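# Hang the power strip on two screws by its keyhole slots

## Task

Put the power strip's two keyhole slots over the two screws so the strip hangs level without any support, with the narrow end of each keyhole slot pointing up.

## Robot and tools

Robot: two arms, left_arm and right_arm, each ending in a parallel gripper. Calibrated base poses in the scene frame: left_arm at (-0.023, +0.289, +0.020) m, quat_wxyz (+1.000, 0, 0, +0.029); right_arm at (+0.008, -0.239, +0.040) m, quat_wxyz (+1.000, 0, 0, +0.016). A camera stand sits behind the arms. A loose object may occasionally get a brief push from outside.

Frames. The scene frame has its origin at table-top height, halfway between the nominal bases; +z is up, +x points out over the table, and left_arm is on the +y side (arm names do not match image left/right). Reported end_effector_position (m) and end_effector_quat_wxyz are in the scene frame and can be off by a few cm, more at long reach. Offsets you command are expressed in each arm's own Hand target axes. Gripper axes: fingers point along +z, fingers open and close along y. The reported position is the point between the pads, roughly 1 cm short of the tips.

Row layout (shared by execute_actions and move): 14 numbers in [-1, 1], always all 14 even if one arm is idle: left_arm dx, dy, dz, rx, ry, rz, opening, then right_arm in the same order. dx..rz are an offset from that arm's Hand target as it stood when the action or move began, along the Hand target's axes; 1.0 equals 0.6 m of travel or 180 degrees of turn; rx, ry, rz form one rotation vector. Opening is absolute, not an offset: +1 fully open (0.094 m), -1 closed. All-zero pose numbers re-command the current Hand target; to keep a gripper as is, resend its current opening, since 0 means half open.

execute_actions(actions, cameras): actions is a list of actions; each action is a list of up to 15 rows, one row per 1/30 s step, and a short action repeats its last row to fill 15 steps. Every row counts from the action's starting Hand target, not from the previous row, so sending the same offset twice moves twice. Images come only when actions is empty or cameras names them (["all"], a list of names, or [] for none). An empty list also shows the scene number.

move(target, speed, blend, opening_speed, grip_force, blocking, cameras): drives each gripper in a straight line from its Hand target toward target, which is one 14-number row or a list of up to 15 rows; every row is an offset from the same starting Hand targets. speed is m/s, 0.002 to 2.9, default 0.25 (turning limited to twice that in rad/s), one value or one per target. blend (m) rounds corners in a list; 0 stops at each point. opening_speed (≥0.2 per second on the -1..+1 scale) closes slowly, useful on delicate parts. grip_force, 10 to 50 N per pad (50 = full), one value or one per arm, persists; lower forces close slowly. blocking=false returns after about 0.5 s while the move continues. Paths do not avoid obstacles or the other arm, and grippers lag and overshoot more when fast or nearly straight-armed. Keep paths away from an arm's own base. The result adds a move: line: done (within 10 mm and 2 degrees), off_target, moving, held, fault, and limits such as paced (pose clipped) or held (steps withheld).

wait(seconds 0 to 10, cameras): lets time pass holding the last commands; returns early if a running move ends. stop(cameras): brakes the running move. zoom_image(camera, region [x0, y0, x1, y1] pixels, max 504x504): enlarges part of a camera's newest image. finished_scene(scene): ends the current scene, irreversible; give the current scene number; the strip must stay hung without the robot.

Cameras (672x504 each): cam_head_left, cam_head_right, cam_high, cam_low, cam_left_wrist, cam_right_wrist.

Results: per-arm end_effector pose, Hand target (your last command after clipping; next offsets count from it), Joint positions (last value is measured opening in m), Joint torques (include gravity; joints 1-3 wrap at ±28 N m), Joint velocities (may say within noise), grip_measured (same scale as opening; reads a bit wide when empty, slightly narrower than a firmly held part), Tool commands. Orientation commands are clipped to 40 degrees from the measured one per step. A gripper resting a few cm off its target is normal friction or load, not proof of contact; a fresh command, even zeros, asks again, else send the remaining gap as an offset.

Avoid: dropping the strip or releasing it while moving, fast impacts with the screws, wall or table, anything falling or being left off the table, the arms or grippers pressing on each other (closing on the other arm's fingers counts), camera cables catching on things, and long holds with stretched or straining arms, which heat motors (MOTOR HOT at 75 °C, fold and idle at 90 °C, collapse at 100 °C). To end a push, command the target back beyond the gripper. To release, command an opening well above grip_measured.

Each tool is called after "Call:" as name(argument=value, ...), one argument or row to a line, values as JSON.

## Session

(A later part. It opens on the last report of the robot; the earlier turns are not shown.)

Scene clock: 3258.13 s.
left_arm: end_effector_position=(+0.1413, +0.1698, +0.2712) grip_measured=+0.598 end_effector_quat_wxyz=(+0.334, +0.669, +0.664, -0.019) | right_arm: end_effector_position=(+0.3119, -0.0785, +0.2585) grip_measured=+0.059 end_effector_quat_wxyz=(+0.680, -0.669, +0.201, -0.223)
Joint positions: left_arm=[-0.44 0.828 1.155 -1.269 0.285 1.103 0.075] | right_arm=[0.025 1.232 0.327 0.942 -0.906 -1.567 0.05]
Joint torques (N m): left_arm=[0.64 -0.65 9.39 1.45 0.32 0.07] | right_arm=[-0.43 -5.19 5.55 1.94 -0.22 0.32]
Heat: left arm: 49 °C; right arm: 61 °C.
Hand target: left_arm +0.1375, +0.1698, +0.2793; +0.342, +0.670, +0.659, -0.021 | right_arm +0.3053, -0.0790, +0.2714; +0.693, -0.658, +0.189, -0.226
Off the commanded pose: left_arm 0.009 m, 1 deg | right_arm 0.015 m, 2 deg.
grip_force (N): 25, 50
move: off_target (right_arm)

Call:
move(
  target=[
    [0,0,0,0,0,0,0.6,-0.0053,0,0,0,0,0,-0.1],
    [0,0,0,0,0,0,0.6,-0.0053,-0.015,0.1,0,0,0,-0.1],
  ],
  speed=[0.1,0.05],
)

Call:
move(
  target=[0,0,0,0,0,0,0.6,0,0,0.008,0,0,0,-0.1],
  speed=0.03,
)

Call:
move(
  target=[0,0,0,0,0,0,0.6,0,0,0.008,0,0,0,-0.1],
  speed=0.03,
)

Scene clock: 3281.23 s.
left_arm: end_effector_position=(+0.1413, +0.1698, +0.2712) grip_measured=+0.598 end_effector_quat_wxyz=(+0.334, +0.669, +0.664, -0.019) | right_arm: end_effector_position=(+0.3289, -0.0359, +0.2589) grip_measured=+0.059 end_effector_quat_wxyz=(+0.675, -0.673, +0.209, -0.217)
Joint positions: left_arm=[-0.44 0.828 1.155 -1.269 0.285 1.103 0.075] | right_arm=[0.214 1.328 0.414 0.921 -0.713 -1.575 0.05]
Joint torques (N m): left_arm=[0.62 -0.65 9.39 1.45 0.31 0.07] | right_arm=[1.17 -2.8 10.45 1.93 -0.05 0.22]
Heat: left arm: 49 °C; right arm: 61 °C.
Hand target: left_arm +0.1375, +0.1698, +0.2793; +0.342, +0.670, +0.659, -0.021 | right_arm +0.3357, -0.0278, +0.2842; +0.693, -0.658, +0.189, -0.226
Off the commanded pose: left_arm 0.009 m, 1 deg | right_arm 0.027 m, 4 deg.
grip_force (N): 25, 50
move: off_target (right_arm)

Scene clock: 3281.93 s.
left_arm: end_effector_position=(+0.1413, +0.1698, +0.2712) grip_measured=+0.598 end_effector_quat_wxyz=(+0.334, +0.669, +0.664, -0.019) | right_arm: end_effector_position=(+0.3293, -0.0358, +0.2588) grip_measured=+0.059 end_effector_quat_wxyz=(+0.675, -0.673, +0.210, -0.218)
Joint positions: left_arm=[-0.44 0.828 1.155 -1.269 0.285 1.103 0.075] | right_arm=[0.215 1.329 0.414 0.923 -0.71 -1.575 0.05]
Joint torques (N m): left_arm=[0.62 -0.65 9.37 1.45 0.32 0.07] | right_arm=[2.06 -1.92 11.29 1.91 0.06 0.19]
Heat: left arm: 49 °C; right arm: 61 °C.
Hand target: left_arm +0.1375, +0.1698, +0.2793; +0.342, +0.670, +0.659, -0.021 | right_arm +0.3384, -0.0239, +0.2845; +0.693, -0.658, +0.189, -0.226
Off the commanded pose: left_arm 0.009 m, 1 deg | right_arm 0.030 m, 4 deg.
grip_force (N): 25, 50
move: off_target (right_arm)

Scene clock: 3282.63 s.
left_arm: end_effector_position=(+0.1413, +0.1698, +0.2712) grip_measured=+0.598 end_effector_quat_wxyz=(+0.334, +0.669, +0.664, -0.019) | right_arm: end_effector_position=(+0.3306, -0.0339, +0.2578) grip_measured=+0.059 end_effector_quat_wxyz=(+0.674, -0.674, +0.210, -0.218)
Joint positions: left_arm=[-0.44 0.828 1.155 -1.269 0.285 1.103 0.075] | right_arm=[0.223 1.339 0.418 0.926 -0.701 -1.578 0.05]
Joint torques (N m): left_arm=[0.62 -0.64 9.39 1.45 0.32 0.07] | right_arm=[2.33 -1.66 11.9 1.92 0.1 0.22]
Heat: left arm: 49 °C; right arm: 61 °C.
Hand target: left_arm +0.1375, +0.1698, +0.2793; +0.342, +0.670, +0.659, -0.021 | right_arm +0.3411, -0.0200, +0.2846; +0.693, -0.658, +0.189, -0.226
Off the commanded pose: left_arm 0.009 m, 1 deg | right_arm 0.032 m, 4 deg.
grip_force (N): 25, 50
move: off_target (right_arm)

Call:
move(
  target=[0,0,0,0,0,0,0.6,0,0,0.008,0,0,0,-0.1],
  speed=0.03,
)

Call:
move(
  target=[0,0,0,0,0,0,0.6,0,0,0.008,0,0,0,-0.1],
  speed=0.03,
  cameras=["cam_head_left","cam_head_right"],
)

Call:
zoom_image(
  camera="cam_head_left",
  region=[320, 180, 370, 230],
)

Call:
zoom_image(
  camera="cam_head_left",
  region=[370, 100, 420, 150],
)

Scene clock: 3286.67 s.
left_arm: end_effector_position=(+0.1413, +0.1698, +0.2712) grip_measured=+0.598 end_effector_quat_wxyz=(+0.334, +0.669, +0.664, -0.019) | right_arm: end_effector_position=(+0.3308, -0.0338, +0.2579) grip_measured=+0.059 end_effector_quat_wxyz=(+0.675, -0.673, +0.210, -0.219)
Joint positions: left_arm=[-0.44 0.828 1.155 -1.269 0.285 1.103 0.075] | right_arm=[0.223 1.342 0.418 0.931 -0.701 -1.577 0.05]
Joint torques (N m): left_arm=[0.64 -0.66 9.4 1.45 0.31 0.07] | right_arm=[3.36 -0.98 12.68 1.88 0.24 0.22]
Heat: left arm: 49 °C; right arm: 62 °C.
Hand target: left_arm +0.1375, +0.1698, +0.2793; +0.342, +0.670, +0.659, -0.021 | right_arm +0.3437, -0.0160, +0.2851; +0.693, -0.658, +0.189, -0.226
Off the commanded pose: left_arm 0.009 m, 1 deg | right_arm 0.035 m, 4 deg.
grip_force (N): 25, 50
move: off_target (right_arm)

Scene clock: 3287.37 s.
left_arm: end_effector_position=(+0.1413, +0.1698, +0.2712) grip_measured=+0.598 end_effector_quat_wxyz=(+0.334, +0.669, +0.664, -0.019) | right_arm: end_effector_position=(+0.3309, -0.0335, +0.2577) grip_measured=+0.059 end_effector_quat_wxyz=(+0.675, -0.673, +0.209, -0.218)
Joint positions: left_arm=[-0.44 0.828 1.155 -1.269 0.285 1.103 0.075] | right_arm=[0.223 1.345 0.418 0.937 -0.703 -1.576 0.05]
Joint torques (N m): left_arm=[0.64 -0.65 9.39 1.45 0.31 0.07] | right_arm=[4.25 -0.4 13.49 1.84 0.39 0.19]
Heat: left arm: 49 °C; right arm: 62 °C.
Hand target: left_arm +0.1375, +0.1698, +0.2793; +0.342, +0.670, +0.659, -0.021 | right_arm +0.3464, -0.0121, +0.2853; +0.693, -0.658, +0.189, -0.226
Off the commanded pose: left_arm 0.009 m, 1 deg | right_arm 0.038 m, 4 deg.
grip_force (N): 25, 50
move: off_target (right_arm)
Images, in order (width x height): cam_head_left 672x504, cam_head_right 672x504.

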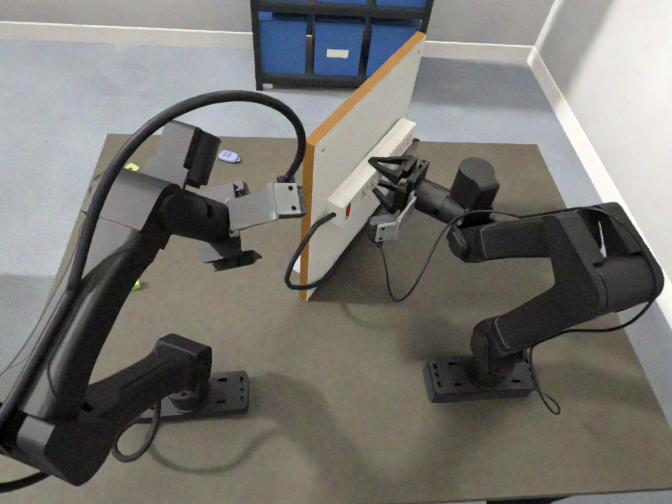

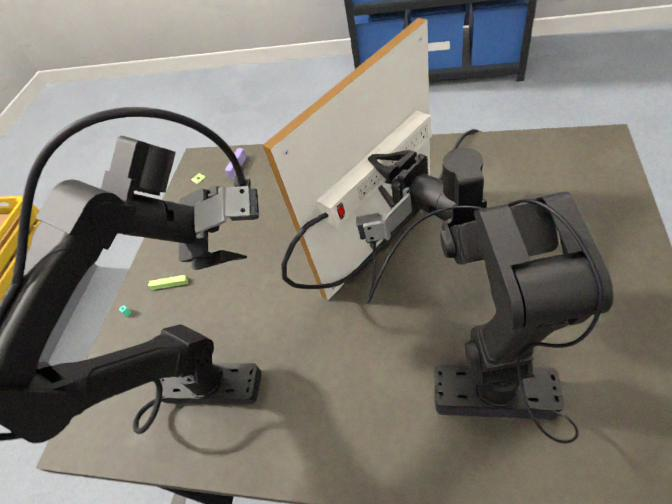

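Scaled by 10.080.

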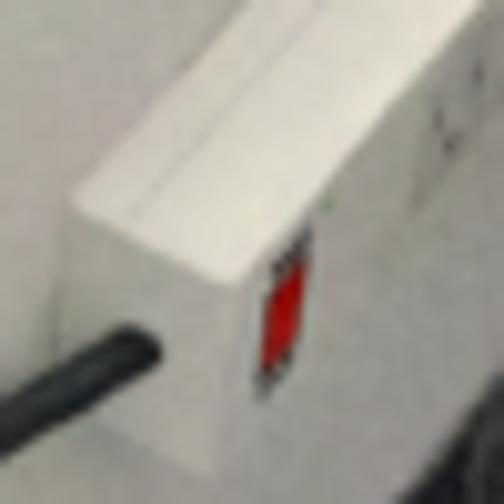

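Scaled by 10.080.

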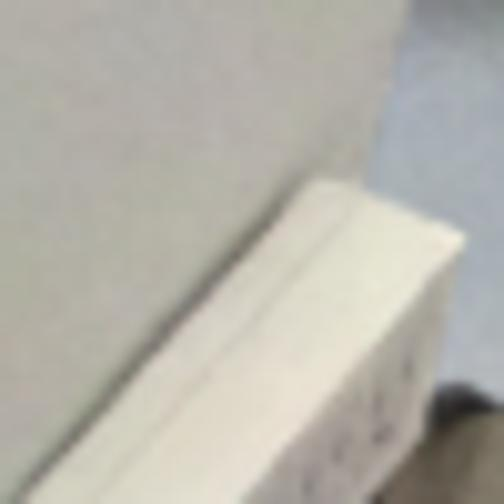

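Call:
zoom_image(
  camera="cam_head_right",
  region=[300, 185, 350, 235],
)

Call:
zoom_image(
  camera="cam_head_right",
  region=[390, 95, 440, 145],
)

Call:
move(
  target=[0,0,0,0,0,0,0.6,0,0,-0.017,0,0,0,-0.1],
  speed=0.03,
)

Scaled by 10.080.

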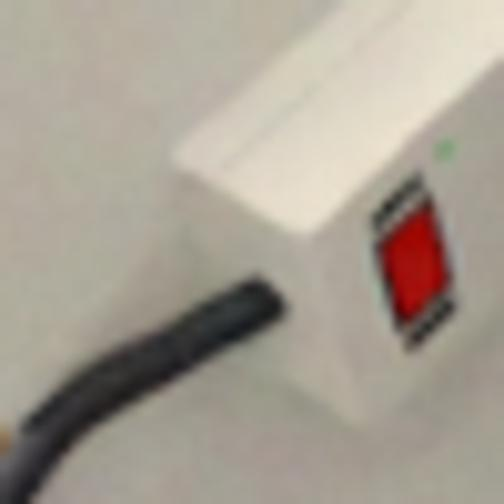

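Scaled by 10.080.

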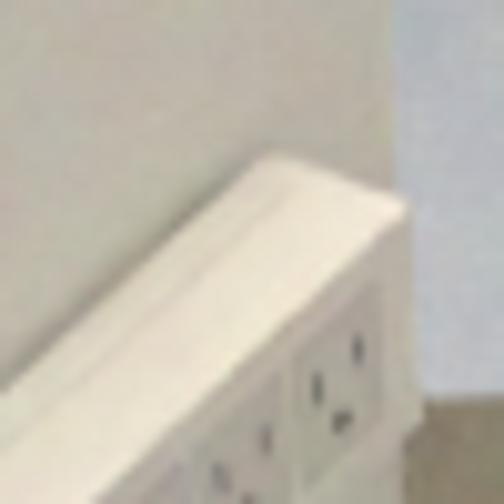

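Scene clock: 3294.27 s.
left_arm: end_effector_position=(+0.1413, +0.1698, +0.2712) grip_measured=+0.598 end_effector_quat_wxyz=(+0.334, +0.669, +0.664, -0.019) | right_arm: end_effector_position=(+0.3307, -0.0337, +0.2577) grip_measured=+0.059 end_effector_quat_wxyz=(+0.676, -0.673, +0.208, -0.218)
Joint positions: left_arm=[-0.44 0.828 1.155 -1.269 0.285 1.103 0.075] | right_arm=[0.221 1.345 0.418 0.937 -0.706 -1.576 0.05]
Joint torques (N m): left_arm=[0.62 -0.65 9.39 1.45 0.32 0.07] | right_arm=[2.44 -2.28 11.73 1.81 0.14 0.21]
Heat: left arm: 49 °C; right arm: 64 °C.
Hand target: left_arm +0.1375, +0.1698, +0.2793; +0.342, +0.670, +0.659, -0.021 | right_arm +0.3407, -0.0205, +0.2846; +0.693, -0.658, +0.189, -0.226
Off the commanded pose: left_arm 0.009 m, 1 deg | right_arm 0.032 m, 4 deg.
grip_force (N): 25, 50
move: off_target (right_arm)

Call:
move(
  target=[
    [0,0,0,0,0,0,0.6,0,-0.0007,-0.037,0,0,-0.0017,-0.1],
    [0,0,0,0,0,0,0.6,0,-0.0007,0.0167,0,0,-0.0017,-0.1],
  ],
  speed=[0.05,0.05],
)

Call:
move(
  target=[
    [0,0,0,0,0,0,0.6,0,-0.0007,-0.0537,0,0,-0.0017,-0.1],
    [0,0,0,0,0,0,0.6,0,-0.0007,0,0,0,-0.0017,-0.1],
  ],
  speed=[0.05,0.05],
)

Call:
move(
  target=[
    [0,0,0,0,0,0,0.6,0,0.0028,-0.0537,0,0,0.0068,-0.1],
    [0,0,0,0,0,0,0.6,0,0.0028,0,0,0,0.0068,-0.1],
  ],
  speed=[0.05,0.05],
)

Call:
move(
  target=[0,0,0,0,0,0,0.6,0,-0.0014,-0.0537,0,0,-0.0034,-0.1],
  speed=0.05,
)

Scene clock: 3328.40 s.
left_arm: end_effector_position=(+0.1413, +0.1698, +0.2712) grip_measured=+0.598 end_effector_quat_wxyz=(+0.334, +0.669, +0.664, -0.019) | right_arm: end_effector_position=(+0.3308, -0.0365, +0.2571) grip_measured=+0.059 end_effector_quat_wxyz=(+0.675, -0.674, +0.209, -0.215)
Joint positions: left_arm=[-0.44 0.828 1.155 -1.269 0.285 1.103 0.075] | right_arm=[0.207 1.342 0.418 0.927 -0.723 -1.577 0.05]
Joint torques (N m): left_arm=[0.62 -0.66 9.39 1.45 0.31 0.07] | right_arm=[5.39 -0.46 13.33 1.89 0.61 0.18]
Heat: left arm: 49 °C; right arm: 64 °C.
Hand target: left_arm +0.1375, +0.1698, +0.2793; +0.342, +0.670, +0.659, -0.021 | right_arm +0.3463, -0.0122, +0.2856; +0.692, -0.659, +0.187, -0.228
Off the commanded pose: left_arm 0.009 m, 1 deg | right_arm 0.041 m, 4 deg.
grip_force (N): 25, 50
move: off_target (right_arm)

Scene clock: 3330.17 s.
left_arm: end_effector_position=(+0.1413, +0.1698, +0.2712) grip_measured=+0.598 end_effector_quat_wxyz=(+0.334, +0.669, +0.664, -0.019) | right_arm: end_effector_position=(+0.3326, -0.0310, +0.2573) grip_measured=+0.059 end_effector_quat_wxyz=(+0.674, -0.675, +0.208, -0.216)
Joint positions: left_arm=[-0.44 0.828 1.155 -1.269 0.285 1.103 0.075] | right_arm=[0.229 1.355 0.43 0.929 -0.701 -1.58 0.05]
Joint torques (N m): left_arm=[0.62 -0.65 9.4 1.45 0.32 0.07] | right_arm=[3.75 -1.37 12.75 1.88 0.38 0.14]
Heat: left arm: 49 °C; right arm: 64 °C.
Hand target: left_arm +0.1375, +0.1698, +0.2793; +0.342, +0.670, +0.659, -0.021 | right_arm +0.3463, -0.0122, +0.2861; +0.692, -0.659, +0.185, -0.230
Off the commanded pose: left_arm 0.009 m, 1 deg | right_arm 0.037 m, 4 deg.
grip_force (N): 25, 50
move: off_target (right_arm)

Scene clock: 3331.87 s.
left_arm: end_effector_position=(+0.1413, +0.1698, +0.2712) grip_measured=+0.598 end_effector_quat_wxyz=(+0.334, +0.669, +0.664, -0.019) | right_arm: end_effector_position=(+0.3335, -0.0316, +0.2568) grip_measured=+0.059 end_effector_quat_wxyz=(+0.675, -0.674, +0.210, -0.215)
Joint positions: left_arm=[-0.44 0.828 1.155 -1.269 0.285 1.103 0.075] | right_arm=[0.226 1.361 0.43 0.935 -0.703 -1.575 0.05]
Joint torques (N m): left_arm=[0.62 -0.65 9.39 1.45 0.32 0.07] | right_arm=[3.99 -1.26 12.6 1.89 0.38 0.29]
Heat: left arm: 49 °C; right arm: 64 °C.
Hand target: left_arm +0.1375, +0.1698, +0.2793; +0.342, +0.670, +0.659, -0.021 | right_arm +0.3464, -0.0121, +0.2844; +0.694, -0.657, +0.192, -0.222
Off the commanded pose: left_arm 0.009 m, 1 deg | right_arm 0.036 m, 4 deg.
grip_force (N): 25, 50
move: off_target (right_arm)

Scene clock: 3332.67 s.
left_arm: end_effector_position=(+0.1413, +0.1698, +0.2712) grip_measured=+0.598 end_effector_quat_wxyz=(+0.334, +0.669, +0.664, -0.019) | right_arm: end_effector_position=(+0.3335, -0.0349, +0.2568) grip_measured=+0.059 end_effector_quat_wxyz=(+0.673, -0.675, +0.211, -0.215)
Joint positions: left_arm=[-0.44 0.828 1.155 -1.269 0.285 1.103 0.075] | right_arm=[0.213 1.352 0.43 0.92 -0.716 -1.578 0.05]
Joint torques (N m): left_arm=[0.62 -0.65 9.4 1.45 0.32 0.07] | right_arm=[-1.47 -7.68 6.86 1.9 -0.41 0.24]
Heat: left arm: 49 °C; right arm: 64 °C.
Hand target: left_arm +0.1375, +0.1698, +0.2793; +0.342, +0.670, +0.659, -0.021 | right_arm +0.3283, -0.0388, +0.2832; +0.693, -0.658, +0.189, -0.226
Off the commanded pose: left_arm 0.009 m, 1 deg | right_arm 0.027 m, 4 deg.
grip_force (N): 25, 50
move: off_target (right_arm)

Call:
move(
  target=[0,0,0,0,0,0,0.6,0,0,0.04,0,0,0,-0.1],
  speed=0.05,
  cameras=["cam_head_left","cam_head_right"],
)

Call:
zoom_image(
  camera="cam_head_left",
  region=[320, 180, 370, 230],
)

Call:
zoom_image(
  camera="cam_head_left",
  region=[370, 100, 420, 150],
)

Scene clock: 3338.83 s.
left_arm: end_effector_position=(+0.1413, +0.1698, +0.2712) grip_measured=+0.598 end_effector_quat_wxyz=(+0.334, +0.669, +0.664, -0.019) | right_arm: end_effector_position=(+0.3330, -0.0321, +0.2566) grip_measured=+0.059 end_effector_quat_wxyz=(+0.673, -0.675, +0.212, -0.215)
Joint positions: left_arm=[-0.44 0.828 1.155 -1.269 0.285 1.103 0.075] | right_arm=[0.226 1.352 0.43 0.919 -0.7 -1.578 0.05]
Joint torques (N m): left_arm=[0.62 -0.65 9.4 1.45 0.31 0.07] | right_arm=[2.44 -2.37 11.3 1.98 0.11 0.22]
Heat: left arm: 49 °C; right arm: 62 °C.
Hand target: left_arm +0.1375, +0.1698, +0.2793; +0.342, +0.670, +0.659, -0.021 | right_arm +0.3418, -0.0190, +0.2847; +0.693, -0.658, +0.189, -0.226
Off the commanded pose: left_arm 0.009 m, 1 deg | right_arm 0.032 m, 4 deg.
grip_force (N): 25, 50
move: off_target (right_arm)
Images, in order (width x height): cam_head_left 672x504, cam_head_right 672x504.

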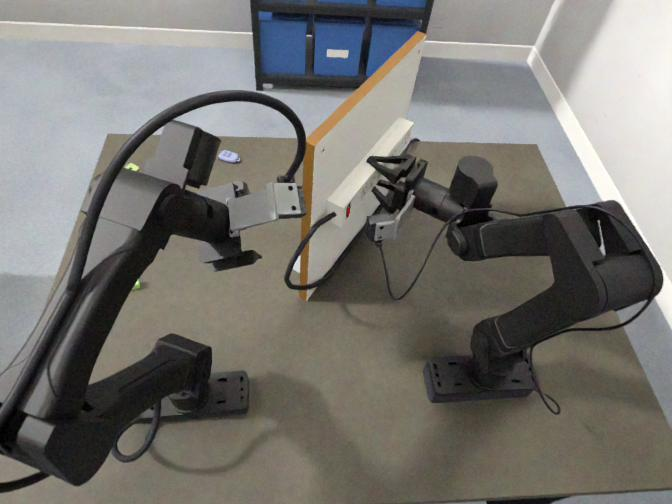

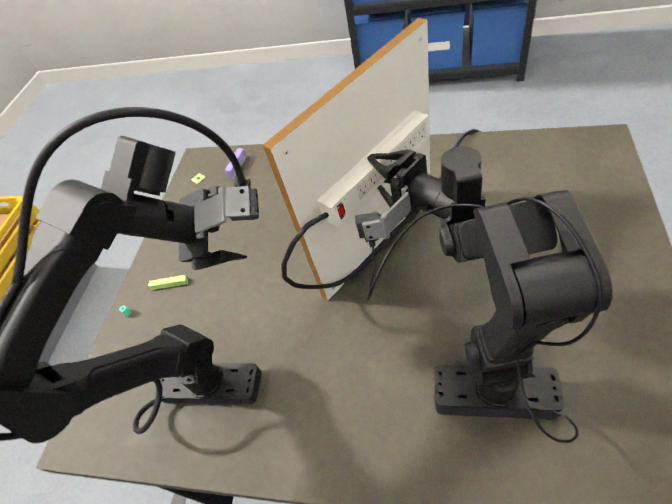

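Scaled by 10.080.

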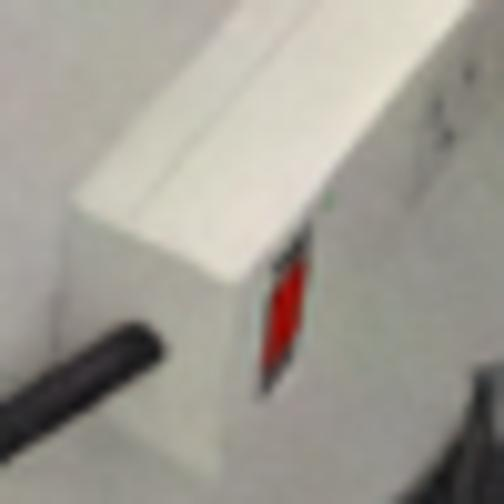

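Scaled by 10.080.

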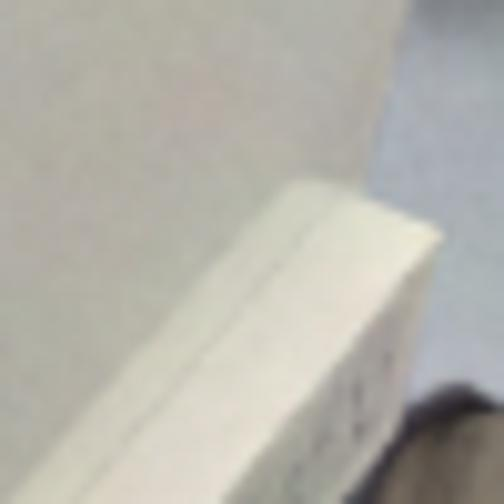

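Call:
move(
  target=[
    [0,0,0,0,0,0,0.6,0,0,-0.010,0,0,0,-0.1],
    [0,0,0,0,0,0,0.6,0,0.0167,-0.010,0,0,0,-0.1],
  ],
  speed=[0.05,0.03],
)

Scene clock: 3344.13 s.
left_arm: end_effector_position=(+0.1413, +0.1698, +0.2712) grip_measured=+0.598 end_effector_quat_wxyz=(+0.334, +0.669, +0.664, -0.019) | right_arm: end_effector_position=(+0.3333, -0.0317, +0.2569) grip_measured=+0.059 end_effector_quat_wxyz=(+0.678, -0.673, +0.205, -0.213)
Joint positions: left_arm=[-0.44 0.828 1.155 -1.269 0.285 1.103 0.075] | right_arm=[0.22 1.371 0.43 0.953 -0.719 -1.571 0.05]
Joint torques (N m): left_arm=[0.62 -0.65 9.4 1.45 0.31 0.07] | right_arm=[1.84 -1.99 8.64 2.16 0.18 0.14]
Heat: left arm: 49 °C; right arm: 63 °C.
Hand target: left_arm +0.1375, +0.1698, +0.2793; +0.342, +0.670, +0.659, -0.021 | right_arm +0.3390, -0.0236, +0.2744; +0.693, -0.658, +0.189, -0.226
Off the commanded pose: left_arm 0.009 m, 1 deg | right_arm 0.020 m, 3 deg.
grip_force (N): 25, 50
move: off_target (right_arm)

Call:
move(
  target=[0,0,0,0,0,0,0.6,0,0.0167,0,0,0,0,-0.1],
  speed=0.03,
)

Scene clock: 3347.07 s.
left_arm: end_effector_position=(+0.1413, +0.1698, +0.2712) grip_measured=+0.598 end_effector_quat_wxyz=(+0.334, +0.669, +0.664, -0.019) | right_arm: end_effector_position=(+0.3333, -0.0315, +0.2559) grip_measured=+0.059 end_effector_quat_wxyz=(+0.686, -0.666, +0.200, -0.215)
Joint positions: left_arm=[-0.44 0.828 1.155 -1.269 0.285 1.103 0.075] | right_arm=[0.218 1.407 0.415 1.037 -0.727 -1.552 0.05]
Joint torques (N m): left_arm=[0.62 -0.66 9.39 1.44 0.31 0.07] | right_arm=[2.14 -1.42 8.21 1.96 0.33 0]
Heat: left arm: 49 °C; right arm: 63 °C.
Hand target: left_arm +0.1375, +0.1698, +0.2793; +0.342, +0.670, +0.659, -0.021 | right_arm +0.3396, -0.0233, +0.2645; +0.693, -0.658, +0.189, -0.226
Off the commanded pose: left_arm 0.009 m, 1 deg | right_arm 0.013 m, 2 deg.
grip_force (N): 25, 50
move: off_target (right_arm)

Call:
move(
  target=[0,0,0,0,0,0,0.6,0,0,-0.010,0,0,0,-0.1],
  speed=0.03,
)

Call:
move(
  target=[0,0,0,0,0,0,0.6,0,0,-0.010,0,0,0,-0.1],
  speed=0.03,
)

Scene clock: 3352.20 s.
left_arm: end_effector_position=(+0.1413, +0.1698, +0.2712) grip_measured=+0.598 end_effector_quat_wxyz=(+0.334, +0.669, +0.664, -0.019) | right_arm: end_effector_position=(+0.3333, -0.0318, +0.2558) grip_measured=+0.059 end_effector_quat_wxyz=(+0.686, -0.666, +0.199, -0.214)
Joint positions: left_arm=[-0.44 0.828 1.155 -1.269 0.285 1.103 0.075] | right_arm=[0.216 1.407 0.415 1.037 -0.729 -1.552 0.05]
Joint torques (N m): left_arm=[0.62 -0.65 9.4 1.45 0.32 0.07] | right_arm=[0.98 -2.73 6.9 1.98 0.15 0.01]
Heat: left arm: 49 °C; right arm: 63 °C.
Hand target: left_arm +0.1375, +0.1698, +0.2793; +0.342, +0.670, +0.659, -0.021 | right_arm +0.3364, -0.0283, +0.2640; +0.693, -0.658, +0.189, -0.226
Off the commanded pose: left_arm 0.009 m, 1 deg | right_arm 0.010 m, 2 deg.
grip_force (N): 25, 50
move: done

Scene clock: 3352.90 s.
left_arm: end_effector_position=(+0.1413, +0.1698, +0.2712) grip_measured=+0.598 end_effector_quat_wxyz=(+0.334, +0.669, +0.664, -0.019) | right_arm: end_effector_position=(+0.3332, -0.0321, +0.2552) grip_measured=+0.059 end_effector_quat_wxyz=(+0.685, -0.667, +0.199, -0.215)
Joint positions: left_arm=[-0.44 0.828 1.155 -1.269 0.285 1.103 0.075] | right_arm=[0.215 1.407 0.414 1.037 -0.73 -1.556 0.05]
Joint torques (N m): left_arm=[0.62 -0.66 9.4 1.45 0.31 0.07] | right_arm=[-0.21 -4.1 5.79 1.99 -0.03 0.06]
Heat: left arm: 49 °C; right arm: 63 °C.
Hand target: left_arm +0.1375, +0.1698, +0.2793; +0.342, +0.670, +0.659, -0.021 | right_arm +0.3329, -0.0332, +0.2636; +0.693, -0.658, +0.189, -0.226
Off the commanded pose: left_arm 0.009 m, 1 deg | right_arm 0.008 m, 2 deg.
grip_force (N): 25, 50
move: done

Call:
move(
  target=[0,0,0,0,0,0,0.6,0,0.0133,0,0,0,0,-0.1],
  speed=0.03,
)

Call:
move(
  target=[0,0,0,0,0,0,0.6,0,0.0133,0,0,0,0,-0.1],
  speed=0.03,
  cameras=["cam_head_right"],
)

Call:
zoom_image(
  camera="cam_head_right",
  region=[300, 95, 440, 235],
)

Scene clock: 3356.77 s.
left_arm: end_effector_position=(+0.1413, +0.1698, +0.2712) grip_measured=+0.598 end_effector_quat_wxyz=(+0.334, +0.669, +0.664, -0.019) | right_arm: end_effector_position=(+0.3328, -0.0324, +0.2546) grip_measured=+0.059 end_effector_quat_wxyz=(+0.690, -0.662, +0.196, -0.218)
Joint positions: left_arm=[-0.44 0.828 1.155 -1.269 0.285 1.103 0.075] | right_arm=[0.215 1.427 0.402 1.089 -0.729 -1.546 0.05]
Joint torques (N m): left_arm=[0.62 -0.66 9.4 1.45 0.31 0.07] | right_arm=[-0.18 -2.81 5.52 1.94 -0.02 -0.05]
Heat: left arm: 49 °C; right arm: 62 °C.
Hand target: left_arm +0.1375, +0.1698, +0.2793; +0.342, +0.670, +0.659, -0.021 | right_arm +0.3334, -0.0329, +0.2556; +0.693, -0.658, +0.189, -0.226
Off the commanded pose: left_arm 0.009 m, 1 deg | right_arm 0.001 m, 1 deg.
grip_force (N): 25, 50
move: done

Scene clock: 3357.70 s.
left_arm: end_effector_position=(+0.1413, +0.1698, +0.2712) grip_measured=+0.598 end_effector_quat_wxyz=(+0.334, +0.669, +0.664, -0.019) | right_arm: end_effector_position=(+0.3328, -0.0331, +0.2537) grip_measured=+0.059 end_effector_quat_wxyz=(+0.698, -0.653, +0.193, -0.221)
Joint positions: left_arm=[-0.44 0.828 1.155 -1.269 0.285 1.103 0.075] | right_arm=[0.212 1.461 0.388 1.169 -0.73 -1.527 0.05]
Joint torques (N m): left_arm=[0.62 -0.65 9.39 1.45 0.31 0.07] | right_arm=[-0.01 -2.41 5.29 1.7 0.02 -0.22]
Heat: left arm: 49 °C; right arm: 62 °C.
Hand target: left_arm +0.1375, +0.1698, +0.2793; +0.342, +0.670, +0.659, -0.021 | right_arm +0.3340, -0.0327, +0.2477; +0.693, -0.658, +0.189, -0.226
Off the commanded pose: left_arm 0.009 m, 1 deg | right_arm 0.006 m, 1 deg.
grip_force (N): 25, 50
move: done
Images, in order (width x height): cam_head_right 672x504.

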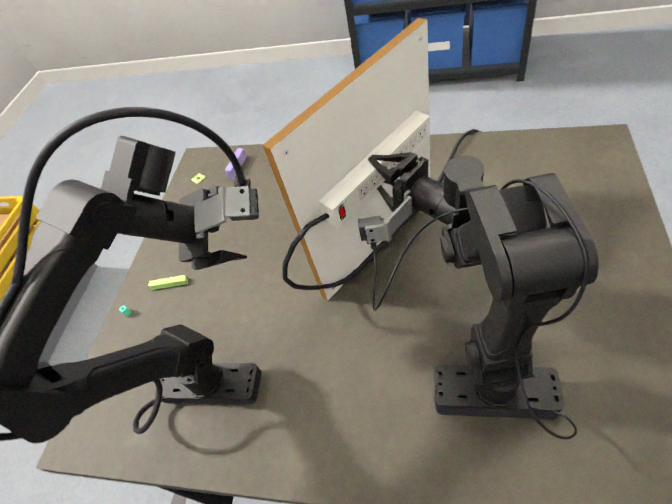

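Scaled by 3.600.

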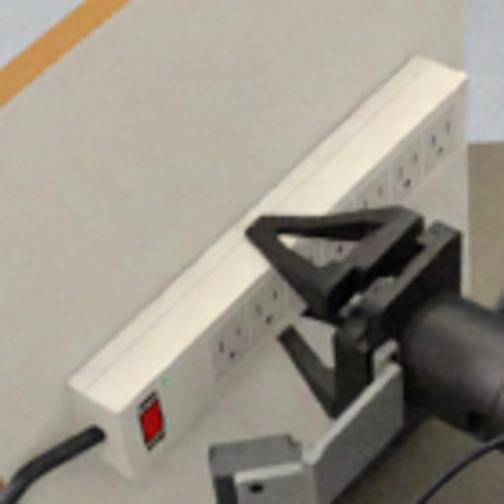

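Call:
move(
  target=[
    [0,0,0,0,0,0,0.6,-0.006,0,0,0,0,0,-0.1],
    [0,0,0,0,0,0,0.6,0.006,0,0,0,0,0,-0.1],
    [0,0,0,0,0,0,0.6,-0.006,0,0,0,0,0,-0.1],
  ],
  speed=0.03,
)

Call:
move(
  target=[0,0,0,0,0,0,0.6,-0.004,0,0,0,0,0,-0.1],
  speed=0.03,
)

Call:
move(
  target=[0,0,0,0,0,0,0.6,-0.004,0,0,0,0,0,-0.1],
  speed=0.03,
)

Scene clock: 3365.70 s.
left_arm: end_effector_position=(+0.1413, +0.1698, +0.2712) grip_measured=+0.598 end_effector_quat_wxyz=(+0.334, +0.669, +0.664, -0.019) | right_arm: end_effector_position=(+0.3327, -0.0333, +0.2534) grip_measured=+0.059 end_effector_quat_wxyz=(+0.699, -0.652, +0.191, -0.221)
Joint positions: left_arm=[-0.44 0.828 1.155 -1.269 0.285 1.103 0.075] | right_arm=[0.21 1.471 0.386 1.188 -0.735 -1.522 0.05]
Joint torques (N m): left_arm=[0.62 -0.65 9.39 1.45 0.32 0.07] | right_arm=[1.09 -3.84 4.68 1.54 0.2 -0.27]
Heat: left arm: 49 °C; right arm: 62 °C.
Hand target: left_arm +0.1375, +0.1698, +0.2793; +0.342, +0.670, +0.659, -0.021 | right_arm +0.3310, -0.0307, +0.2475; +0.693, -0.658, +0.189, -0.226
Off the commanded pose: left_arm 0.009 m, 1 deg | right_arm 0.007 m, 1 deg.
grip_force (N): 25, 50
move: done

Scene clock: 3366.40 s.
left_arm: end_effector_position=(+0.1413, +0.1698, +0.2712) grip_measured=+0.598 end_effector_quat_wxyz=(+0.334, +0.669, +0.664, -0.019) | right_arm: end_effector_position=(+0.3326, -0.0333, +0.2532) grip_measured=+0.059 end_effector_quat_wxyz=(+0.700, -0.651, +0.193, -0.223)
Joint positions: left_arm=[-0.44 0.828 1.155 -1.269 0.285 1.103 0.075] | right_arm=[0.214 1.471 0.382 1.195 -0.724 -1.521 0.05]
Joint torques (N m): left_arm=[0.62 -0.66 9.4 1.45 0.31 0.07] | right_arm=[1.32 -4.25 4.6 1.47 0.16 -0.28]
Heat: left arm: 49 °C; right arm: 61 °C.
Hand target: left_arm +0.1375, +0.1698, +0.2793; +0.342, +0.670, +0.659, -0.021 | right_arm +0.3290, -0.0293, +0.2475; +0.693, -0.658, +0.189, -0.226
Off the commanded pose: left_arm 0.009 m, 1 deg | right_arm 0.008 m, 1 deg.
grip_force (N): 25, 50
move: done

Scene clock: 3367.10 s.
left_arm: end_effector_position=(+0.1413, +0.1698, +0.2712) grip_measured=+0.598 end_effector_quat_wxyz=(+0.334, +0.669, +0.664, -0.019) | right_arm: end_effector_position=(+0.3325, -0.0332, +0.2531) grip_measured=+0.059 end_effector_quat_wxyz=(+0.700, -0.649, +0.195, -0.225)
Joint positions: left_arm=[-0.44 0.828 1.155 -1.269 0.285 1.103 0.075] | right_arm=[0.218 1.471 0.379 1.199 -0.716 -1.52 0.05]
Joint torques (N m): left_arm=[0.62 -0.65 9.39 1.45 0.32 0.07] | right_arm=[1.7 -4.71 4.37 1.44 0.15 -0.3]
Heat: left arm: 49 °C; right arm: 61 °C.
Hand target: left_arm +0.1375, +0.1698, +0.2793; +0.342, +0.670, +0.659, -0.021 | right_arm +0.3270, -0.0279, +0.2474; +0.693, -0.658, +0.189, -0.226
Off the commanded pose: left_arm 0.009 m, 1 deg | right_arm 0.010 m, 1 deg.
grip_force (N): 25, 50
move: done

Call:
move(
  target=[0,0,0,0,0,0,0.6,0.009,0,0,-0.026,0,0,-0.1],
  speed=0.05,
)

Call:
move(
  target=[0,0,0,0,0,0,0.6,0,0.01,0,0,0,0,-0.1],
  speed=0.03,
)

Scene clock: 3375.50 s.
left_arm: end_effector_position=(+0.1413, +0.1698, +0.2712) grip_measured=+0.598 end_effector_quat_wxyz=(+0.334, +0.669, +0.664, -0.019) | right_arm: end_effector_position=(+0.3312, -0.0325, +0.2428) grip_measured=+0.059 end_effector_quat_wxyz=(+0.668, -0.681, +0.205, -0.219)
Joint positions: left_arm=[-0.44 0.828 1.155 -1.269 0.285 1.103 0.075] | right_arm=[0.223 1.391 0.4 0.975 -0.708 -1.605 0.05]
Joint torques (N m): left_arm=[0.62 -0.65 9.39 1.45 0.32 0.07] | right_arm=[-0.05 -5.33 7.51 1.21 -0.16 -0.14]
Heat: left arm: 49 °C; right arm: 60 °C.
Hand target: left_arm +0.1375, +0.1698, +0.2793; +0.342, +0.670, +0.659, -0.021 | right_arm +0.3315, -0.0310, +0.2477; +0.666, -0.686, +0.198, -0.218
Off the commanded pose: left_arm 0.009 m, 1 deg | right_arm 0.005 m, 1 deg.
grip_force (N): 25, 50
move: done

Scene clock: 3376.20 s.
left_arm: end_effector_position=(+0.1413, +0.1698, +0.2712) grip_measured=+0.598 end_effector_quat_wxyz=(+0.334, +0.669, +0.664, -0.019) | right_arm: end_effector_position=(+0.3312, -0.0325, +0.2432) grip_measured=+0.059 end_effector_quat_wxyz=(+0.668, -0.681, +0.204, -0.220)
Joint positions: left_arm=[-0.44 0.828 1.155 -1.269 0.285 1.103 0.075] | right_arm=[0.223 1.391 0.4 0.977 -0.708 -1.607 0.05]
Joint torques (N m): left_arm=[0.62 -0.65 9.39 1.45 0.32 0.07] | right_arm=[-0.09 -3.22 6.5 1.54 -0.17 -0.14]
Heat: left arm: 49 °C; right arm: 60 °C.
Hand target: left_arm +0.1375, +0.1698, +0.2793; +0.342, +0.670, +0.659, -0.021 | right_arm +0.3316, -0.0312, +0.2417; +0.666, -0.686, +0.198, -0.218
Off the commanded pose: left_arm 0.009 m, 1 deg | right_arm 0.002 m, 1 deg.
grip_force (N): 25, 50
move: done

Call:
execute_actions(
  actions=[],
  cameras=["cam_head_left","cam_head_right"],
)

Call:
zoom_image(
  camera="cam_head_right",
  region=[300, 95, 440, 235],
)

Call:
zoom_image(
  camera="cam_head_left",
  region=[310, 100, 430, 220],
)

Scene clock: 3379.20 s.
left_arm: end_effector_position=(+0.1413, +0.1698, +0.2712) grip_measured=+0.598 end_effector_quat_wxyz=(+0.334, +0.669, +0.664, -0.019) | right_arm: end_effector_position=(+0.3312, -0.0325, +0.2432) grip_measured=+0.059 end_effector_quat_wxyz=(+0.668, -0.681, +0.204, -0.220)
Joint positions: left_arm=[-0.44 0.828 1.155 -1.269 0.285 1.103 0.075] | right_arm=[0.223 1.391 0.4 0.977 -0.708 -1.607 0.05]
Joint velocities: within noise
Joint torques (N m): left_arm=[0.62 -0.65 9.39 1.45 0.31 0.07] | right_arm=[-0.12 -3.33 6.49 1.53 -0.18 -0.15]
Heat: left arm: 49 °C; right arm: 61 °C.
Hand target: left_arm +0.1375, +0.1698, +0.2793; +0.342, +0.670, +0.659, -0.021 | right_arm +0.3316, -0.0312, +0.2417; +0.666, -0.686, +0.198, -0.218
Tool commands: left_gripper/opening=+0.6 right_gripper/opening=-0.1
Off the commanded pose: left_arm 0.009 m, 1 deg | right_arm 0.002 m, 1 deg.
grip_force (N): 25, 50
Images, in order (width x height): cam_head_left 672x504, cam_head_right 672x504.

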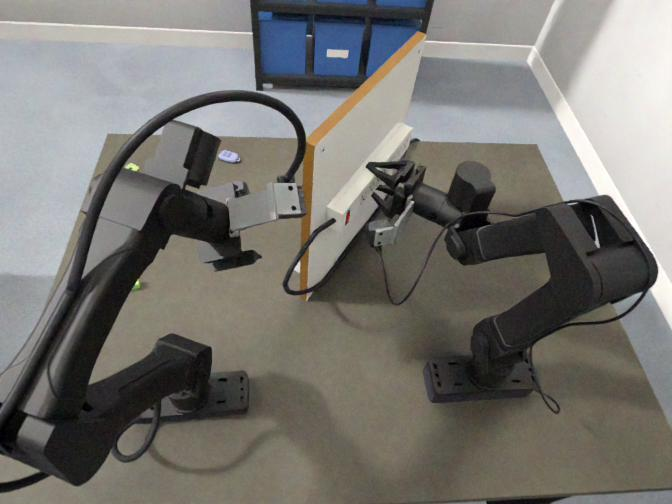

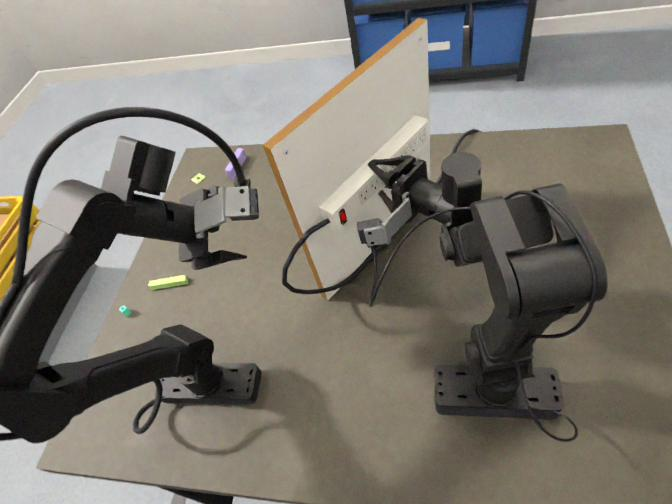

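Scaled by 3.600.

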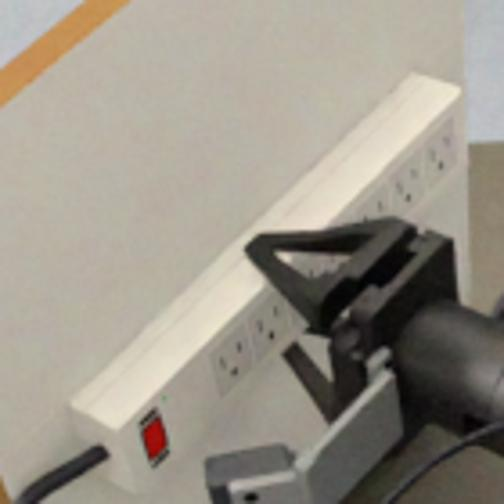

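Scaled by 4.200.

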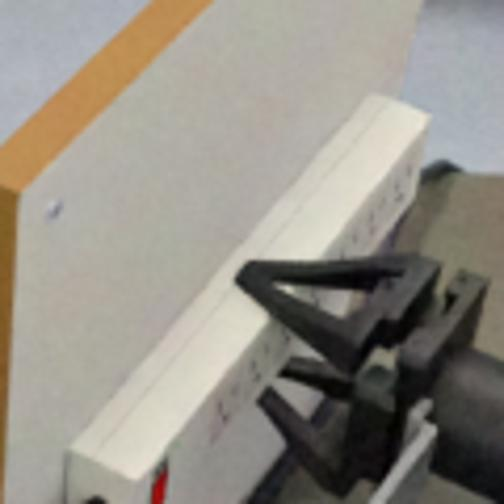

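Call:
zoom_image(
  camera="cam_head_right",
  region=[390, 95, 440, 145],
)

Call:
zoom_image(
  camera="cam_head_right",
  region=[300, 185, 350, 235],
)

Call:
zoom_image(
  camera="cam_head_left",
  region=[320, 180, 370, 230],
)

Call:
zoom_image(
  camera="cam_head_left",
  region=[370, 100, 420, 150],
)

Scaled by 10.080.

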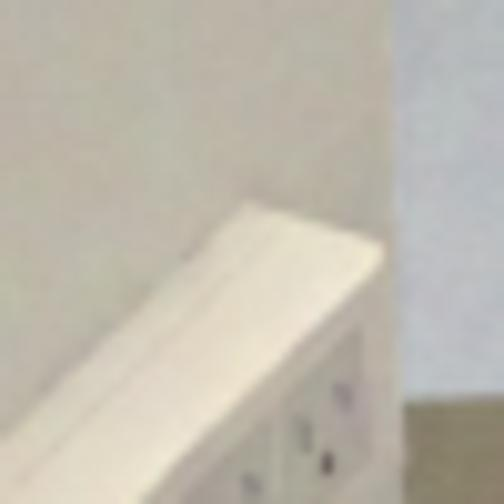

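Scaled by 10.080.

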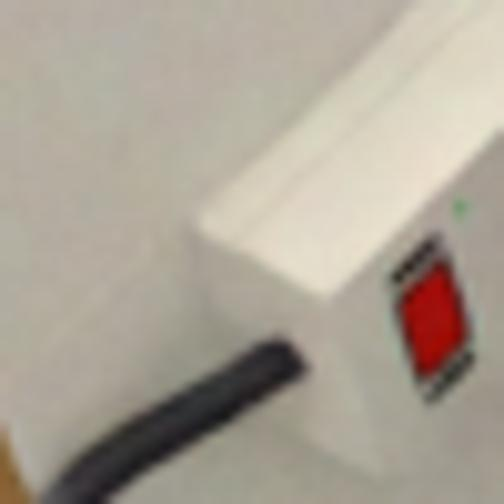

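Scaled by 10.080.

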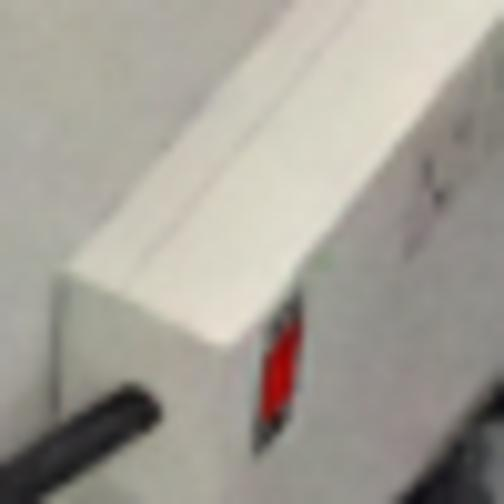

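Scaled by 10.080.

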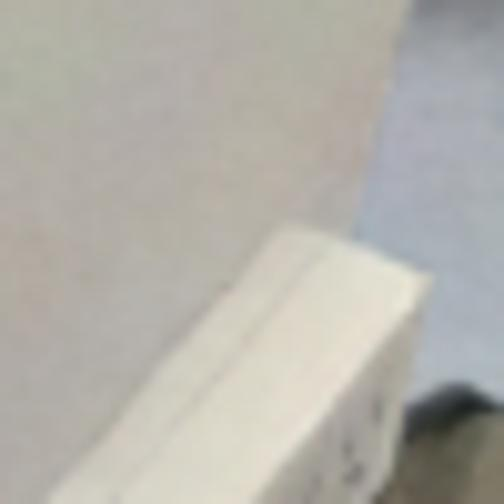

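Call:
move(
  target=[0,0,0,0,0,0,0.6,0,0.005,0,0,0,0.007,-0.1],
  speed=0.03,
)

Scene clock: 3406.40 s.
left_arm: end_effector_position=(+0.1413, +0.1698, +0.2712) grip_measured=+0.598 end_effector_quat_wxyz=(+0.334, +0.669, +0.664, -0.019) | right_arm: end_effector_position=(+0.3314, -0.0324, +0.2437) grip_measured=+0.059 end_effector_quat_wxyz=(+0.669, -0.680, +0.202, -0.221)
Joint positions: left_arm=[-0.44 0.828 1.155 -1.269 0.285 1.103 0.075] | right_arm=[0.223 1.394 0.4 0.985 -0.708 -1.606 0.05]
Joint torques (N m): left_arm=[0.62 -0.65 9.4 1.45 0.32 0.07] | right_arm=[-0.17 -2.51 6.01 1.58 -0.17 0.04]
Heat: left arm: 49 °C; right arm: 62 °C.
Hand target: left_arm +0.1375, +0.1698, +0.2793; +0.342, +0.670, +0.659, -0.021 | right_arm +0.3317, -0.0314, +0.2387; +0.668, -0.684, +0.205, -0.211
Off the commanded pose: left_arm 0.009 m, 1 deg | right_arm 0.005 m, 1 deg.
grip_force (N): 25, 50
move: done

Call:
move(
  target=[0,0,0,0,0,0,0.6,0,0.004,0,0,0,0.012,-0.1],
  speed=0.03,
)

Call:
move(
  target=[0,0,0,0,0,0,0.6,0,0.004,0,0,0,0.012,-0.1],
  speed=0.03,
)

Scene clock: 3410.37 s.
left_arm: end_effector_position=(+0.1413, +0.1698, +0.2712) grip_measured=+0.598 end_effector_quat_wxyz=(+0.334, +0.669, +0.664, -0.019) | right_arm: end_effector_position=(+0.3316, -0.0317, +0.2421) grip_measured=+0.059 end_effector_quat_wxyz=(+0.672, -0.678, +0.208, -0.212)
Joint positions: left_arm=[-0.44 0.828 1.155 -1.269 0.285 1.103 0.075] | right_arm=[0.223 1.405 0.4 0.995 -0.712 -1.585 0.05]
Joint torques (N m): left_arm=[0.62 -0.65 9.4 1.45 0.31 0.07] | right_arm=[-0.18 -2.55 5.6 1.67 -0.11 0.21]
Heat: left arm: 49 °C; right arm: 62 °C.
Hand target: left_arm +0.1375, +0.1698, +0.2793; +0.342, +0.670, +0.659, -0.021 | right_arm +0.3317, -0.0314, +0.2362; +0.672, -0.680, +0.218, -0.198
Off the commanded pose: left_arm 0.009 m, 1 deg | right_arm 0.006 m, 2 deg.
grip_force (N): 25, 50
move: done

Scene clock: 3411.23 s.
left_arm: end_effector_position=(+0.1413, +0.1698, +0.2712) grip_measured=+0.598 end_effector_quat_wxyz=(+0.334, +0.669, +0.664, -0.019) | right_arm: end_effector_position=(+0.3320, -0.0314, +0.2422) grip_measured=+0.059 end_effector_quat_wxyz=(+0.674, -0.677, +0.209, -0.211)
Joint positions: left_arm=[-0.44 0.828 1.155 -1.269 0.285 1.103 0.075] | right_arm=[0.223 1.412 0.4 1.007 -0.714 -1.578 0.05]
Joint torques (N m): left_arm=[0.62 -0.65 9.4 1.45 0.32 0.07] | right_arm=[-0.14 -2.61 5.19 1.65 -0.09 0.46]
Heat: left arm: 49 °C; right arm: 62 °C.
Hand target: left_arm +0.1375, +0.1698, +0.2793; +0.342, +0.670, +0.659, -0.021 | right_arm +0.3316, -0.0314, +0.2339; +0.675, -0.675, +0.231, -0.185
Off the commanded pose: left_arm 0.009 m, 1 deg | right_arm 0.008 m, 4 deg.
grip_force (N): 25, 50
move: off_target (right_arm)

Call:
execute_actions(
  actions=[],
  cameras=["cam_head_left","cam_head_right"],
)

Call:
zoom_image(
  camera="cam_head_right",
  region=[390, 95, 440, 145],
)

Call:
zoom_image(
  camera="cam_head_right",
  region=[300, 185, 350, 235],
)

Call:
zoom_image(
  camera="cam_head_left",
  region=[320, 180, 370, 230],
)

Call:
zoom_image(
  camera="cam_head_left",
  region=[370, 100, 420, 150],
)

Scene clock: 3415.40 s.
left_arm: end_effector_position=(+0.1413, +0.1698, +0.2712) grip_measured=+0.598 end_effector_quat_wxyz=(+0.334, +0.669, +0.664, -0.019) | right_arm: end_effector_position=(+0.3320, -0.0314, +0.2422) grip_measured=+0.059 end_effector_quat_wxyz=(+0.674, -0.677, +0.209, -0.211)
Joint positions: left_arm=[-0.44 0.828 1.155 -1.269 0.285 1.103 0.075] | right_arm=[0.223 1.412 0.4 1.007 -0.714 -1.578 0.05]
Joint velocities: within noise
Joint torques (N m): left_arm=[0.62 -0.65 9.4 1.45 0.31 0.07] | right_arm=[-0.14 -2.54 5.23 1.66 -0.1 0.45]
Heat: left arm: 49 °C; right arm: 61 °C.
Hand target: left_arm +0.1375, +0.1698, +0.2793; +0.342, +0.670, +0.659, -0.021 | right_arm +0.3316, -0.0314, +0.2338; +0.675, -0.675, +0.231, -0.185
Tool commands: left_gripper/opening=+0.6 right_gripper/opening=-0.1
Off the commanded pose: left_arm 0.009 m, 1 deg | right_arm 0.008 m, 4 deg.
grip_force (N): 25, 50
Images, in order (width x height): cam_head_left 672x504, cam_head_right 672x504.

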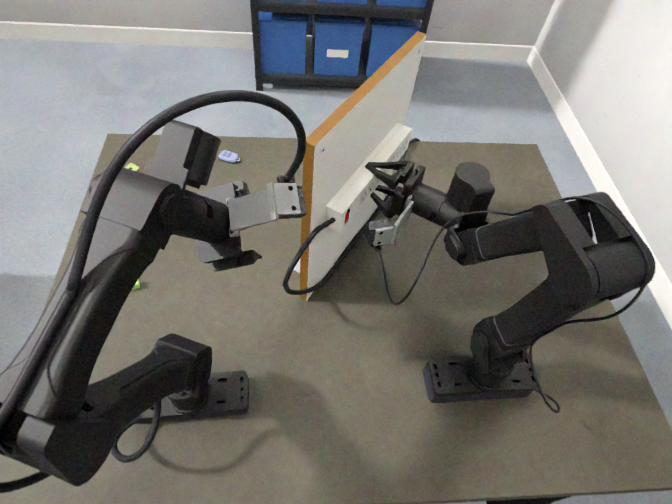

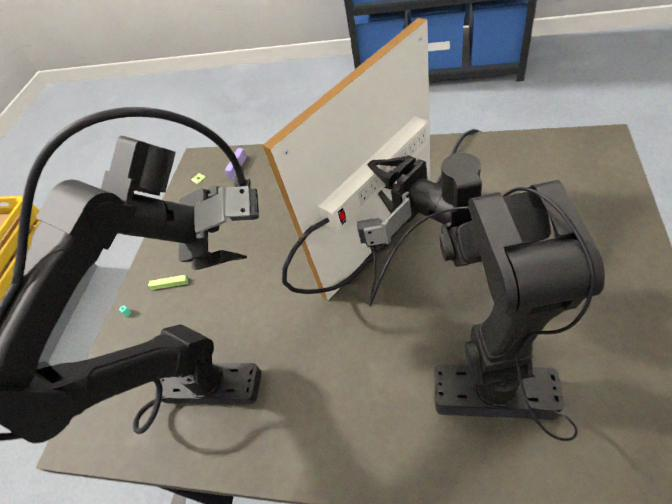

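Scaled by 10.080.

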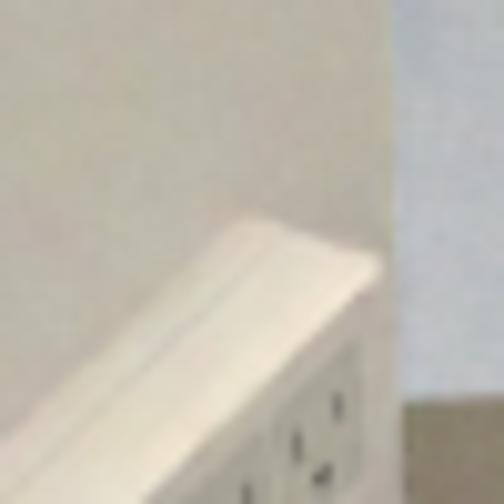

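Scaled by 10.080.

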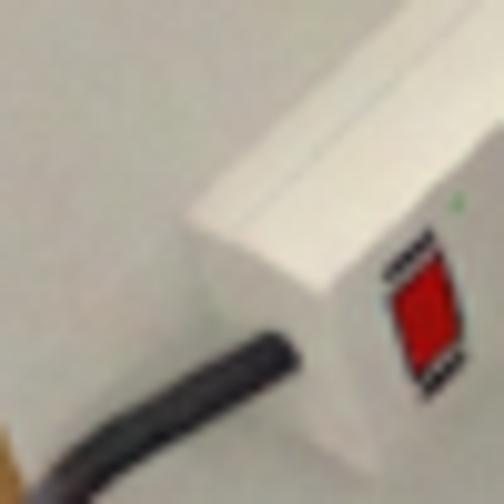

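Scaled by 10.080.

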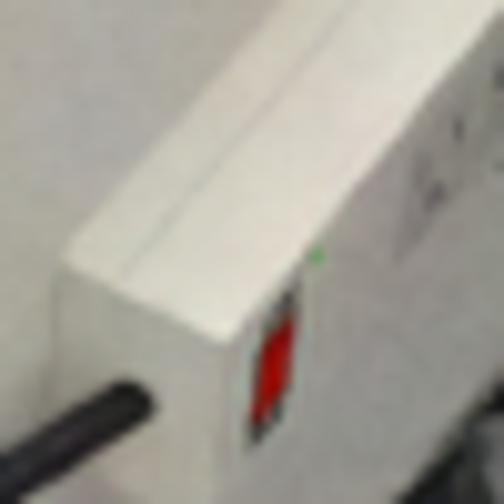

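Scaled by 10.080.

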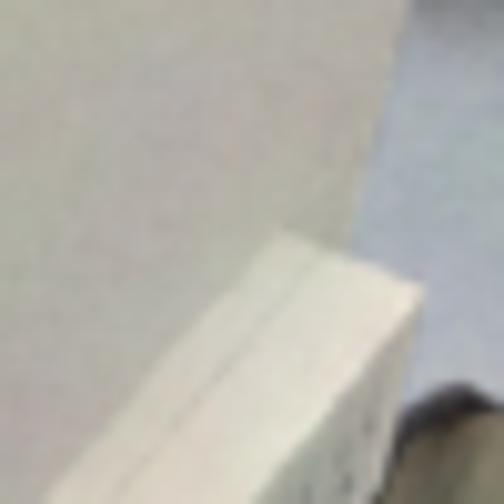

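Call:
move(
  target=[0,0,0,0,0,0,0.6,0,-0.02,0,0,0,-0.015,-0.1],
  speed=0.03,
)

Call:
move(
  target=[0,0,0,0,0,0,0.6,0,0,0,0,0,0,0.4],
  speed=0.03,
  opening_speed=0.3,
  cameras=["cam_head_left","cam_head_right","cam_right_wrist"],
)

Scene clock: 3426.73 s.
left_arm: end_effector_position=(+0.1413, +0.1698, +0.2712) grip_measured=+0.598 end_effector_quat_wxyz=(+0.334, +0.669, +0.664, -0.019) | right_arm: end_effector_position=(+0.3316, -0.0318, +0.2416) grip_measured=+0.059 end_effector_quat_wxyz=(+0.671, -0.679, +0.209, -0.211)
Joint positions: left_arm=[-0.44 0.828 1.155 -1.269 0.285 1.103 0.075] | right_arm=[0.223 1.404 0.4 0.991 -0.713 -1.584 0.05]
Joint torques (N m): left_arm=[0.62 -0.65 9.4 1.45 0.32 0.07] | right_arm=[-0.25 -5.5 7.25 1.23 -0.14 0.12]
Heat: left arm: 49 °C; right arm: 61 °C.
Hand target: left_arm +0.1375, +0.1698, +0.2793; +0.342, +0.670, +0.659, -0.021 | right_arm +0.3324, -0.0316, +0.2458; +0.671, -0.681, +0.215, -0.201
Off the commanded pose: left_arm 0.009 m, 1 deg | right_arm 0.004 m, 1 deg.
grip_force (N): 25, 50
move: done

Scene clock: 3428.60 s.
left_arm: end_effector_position=(+0.1413, +0.1698, +0.2712) grip_measured=+0.598 end_effector_quat_wxyz=(+0.334, +0.669, +0.664, -0.019) | right_arm: end_effector_position=(+0.3312, -0.0318, +0.2357) grip_measured=+0.398 end_effector_quat_wxyz=(+0.666, -0.684, +0.218, -0.202)
Joint positions: left_arm=[-0.44 0.828 1.155 -1.269 0.285 1.103 0.075] | right_arm=[0.223 1.403 0.4 0.962 -0.714 -1.584 0.066]
Joint torques (N m): left_arm=[0.62 -0.66 9.39 1.45 0.31 0.07] | right_arm=[-0.35 -5.61 7.36 1.45 -0.14 0.11]
Heat: left arm: 49 °C; right arm: 61 °C.
Hand target: left_arm +0.1375, +0.1698, +0.2793; +0.342, +0.670, +0.659, -0.021 | right_arm +0.3323, -0.0316, +0.2459; +0.671, -0.681, +0.215, -0.201
Off the commanded pose: left_arm 0.009 m, 1 deg | right_arm 0.010 m, 1 deg.
grip_force (N): 25, 50
move: done
Images, in order (width x height): cam_head_left 672x504, cam_head_right 672x504, cam_right_wrist 672x504.

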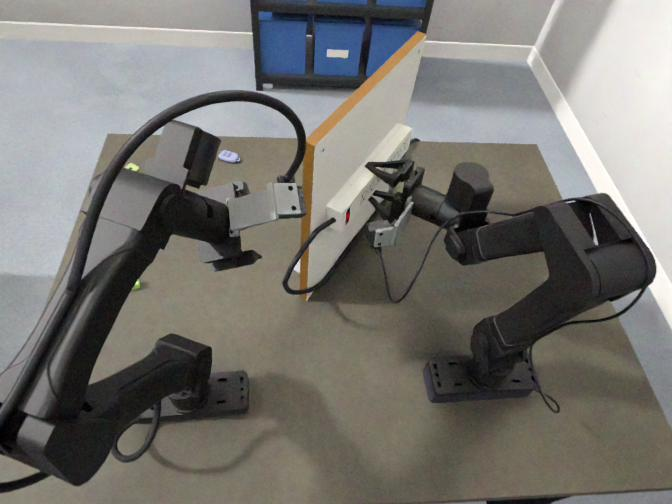

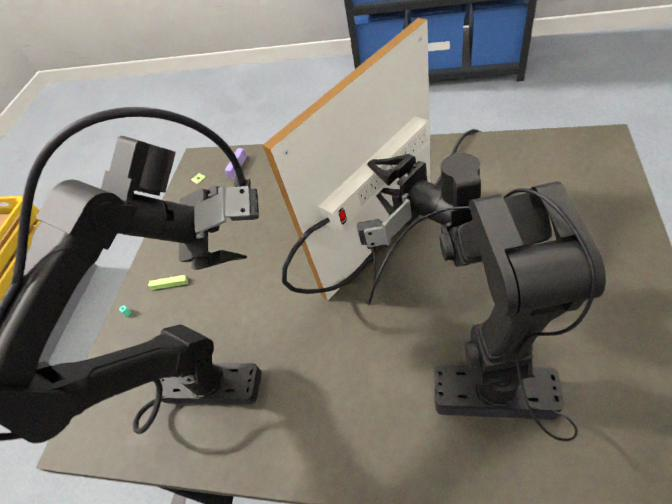

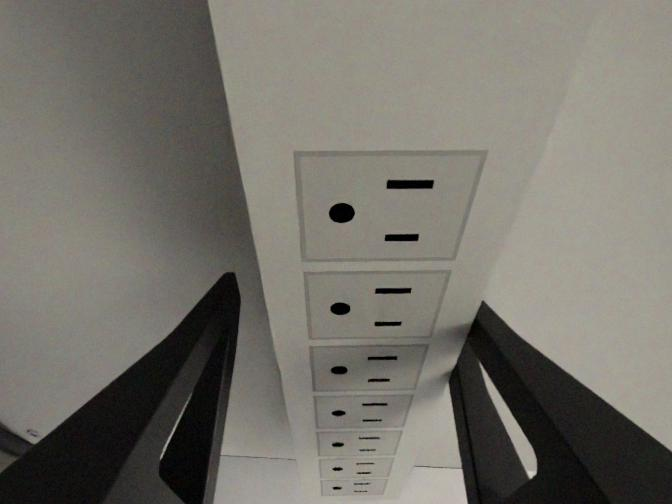

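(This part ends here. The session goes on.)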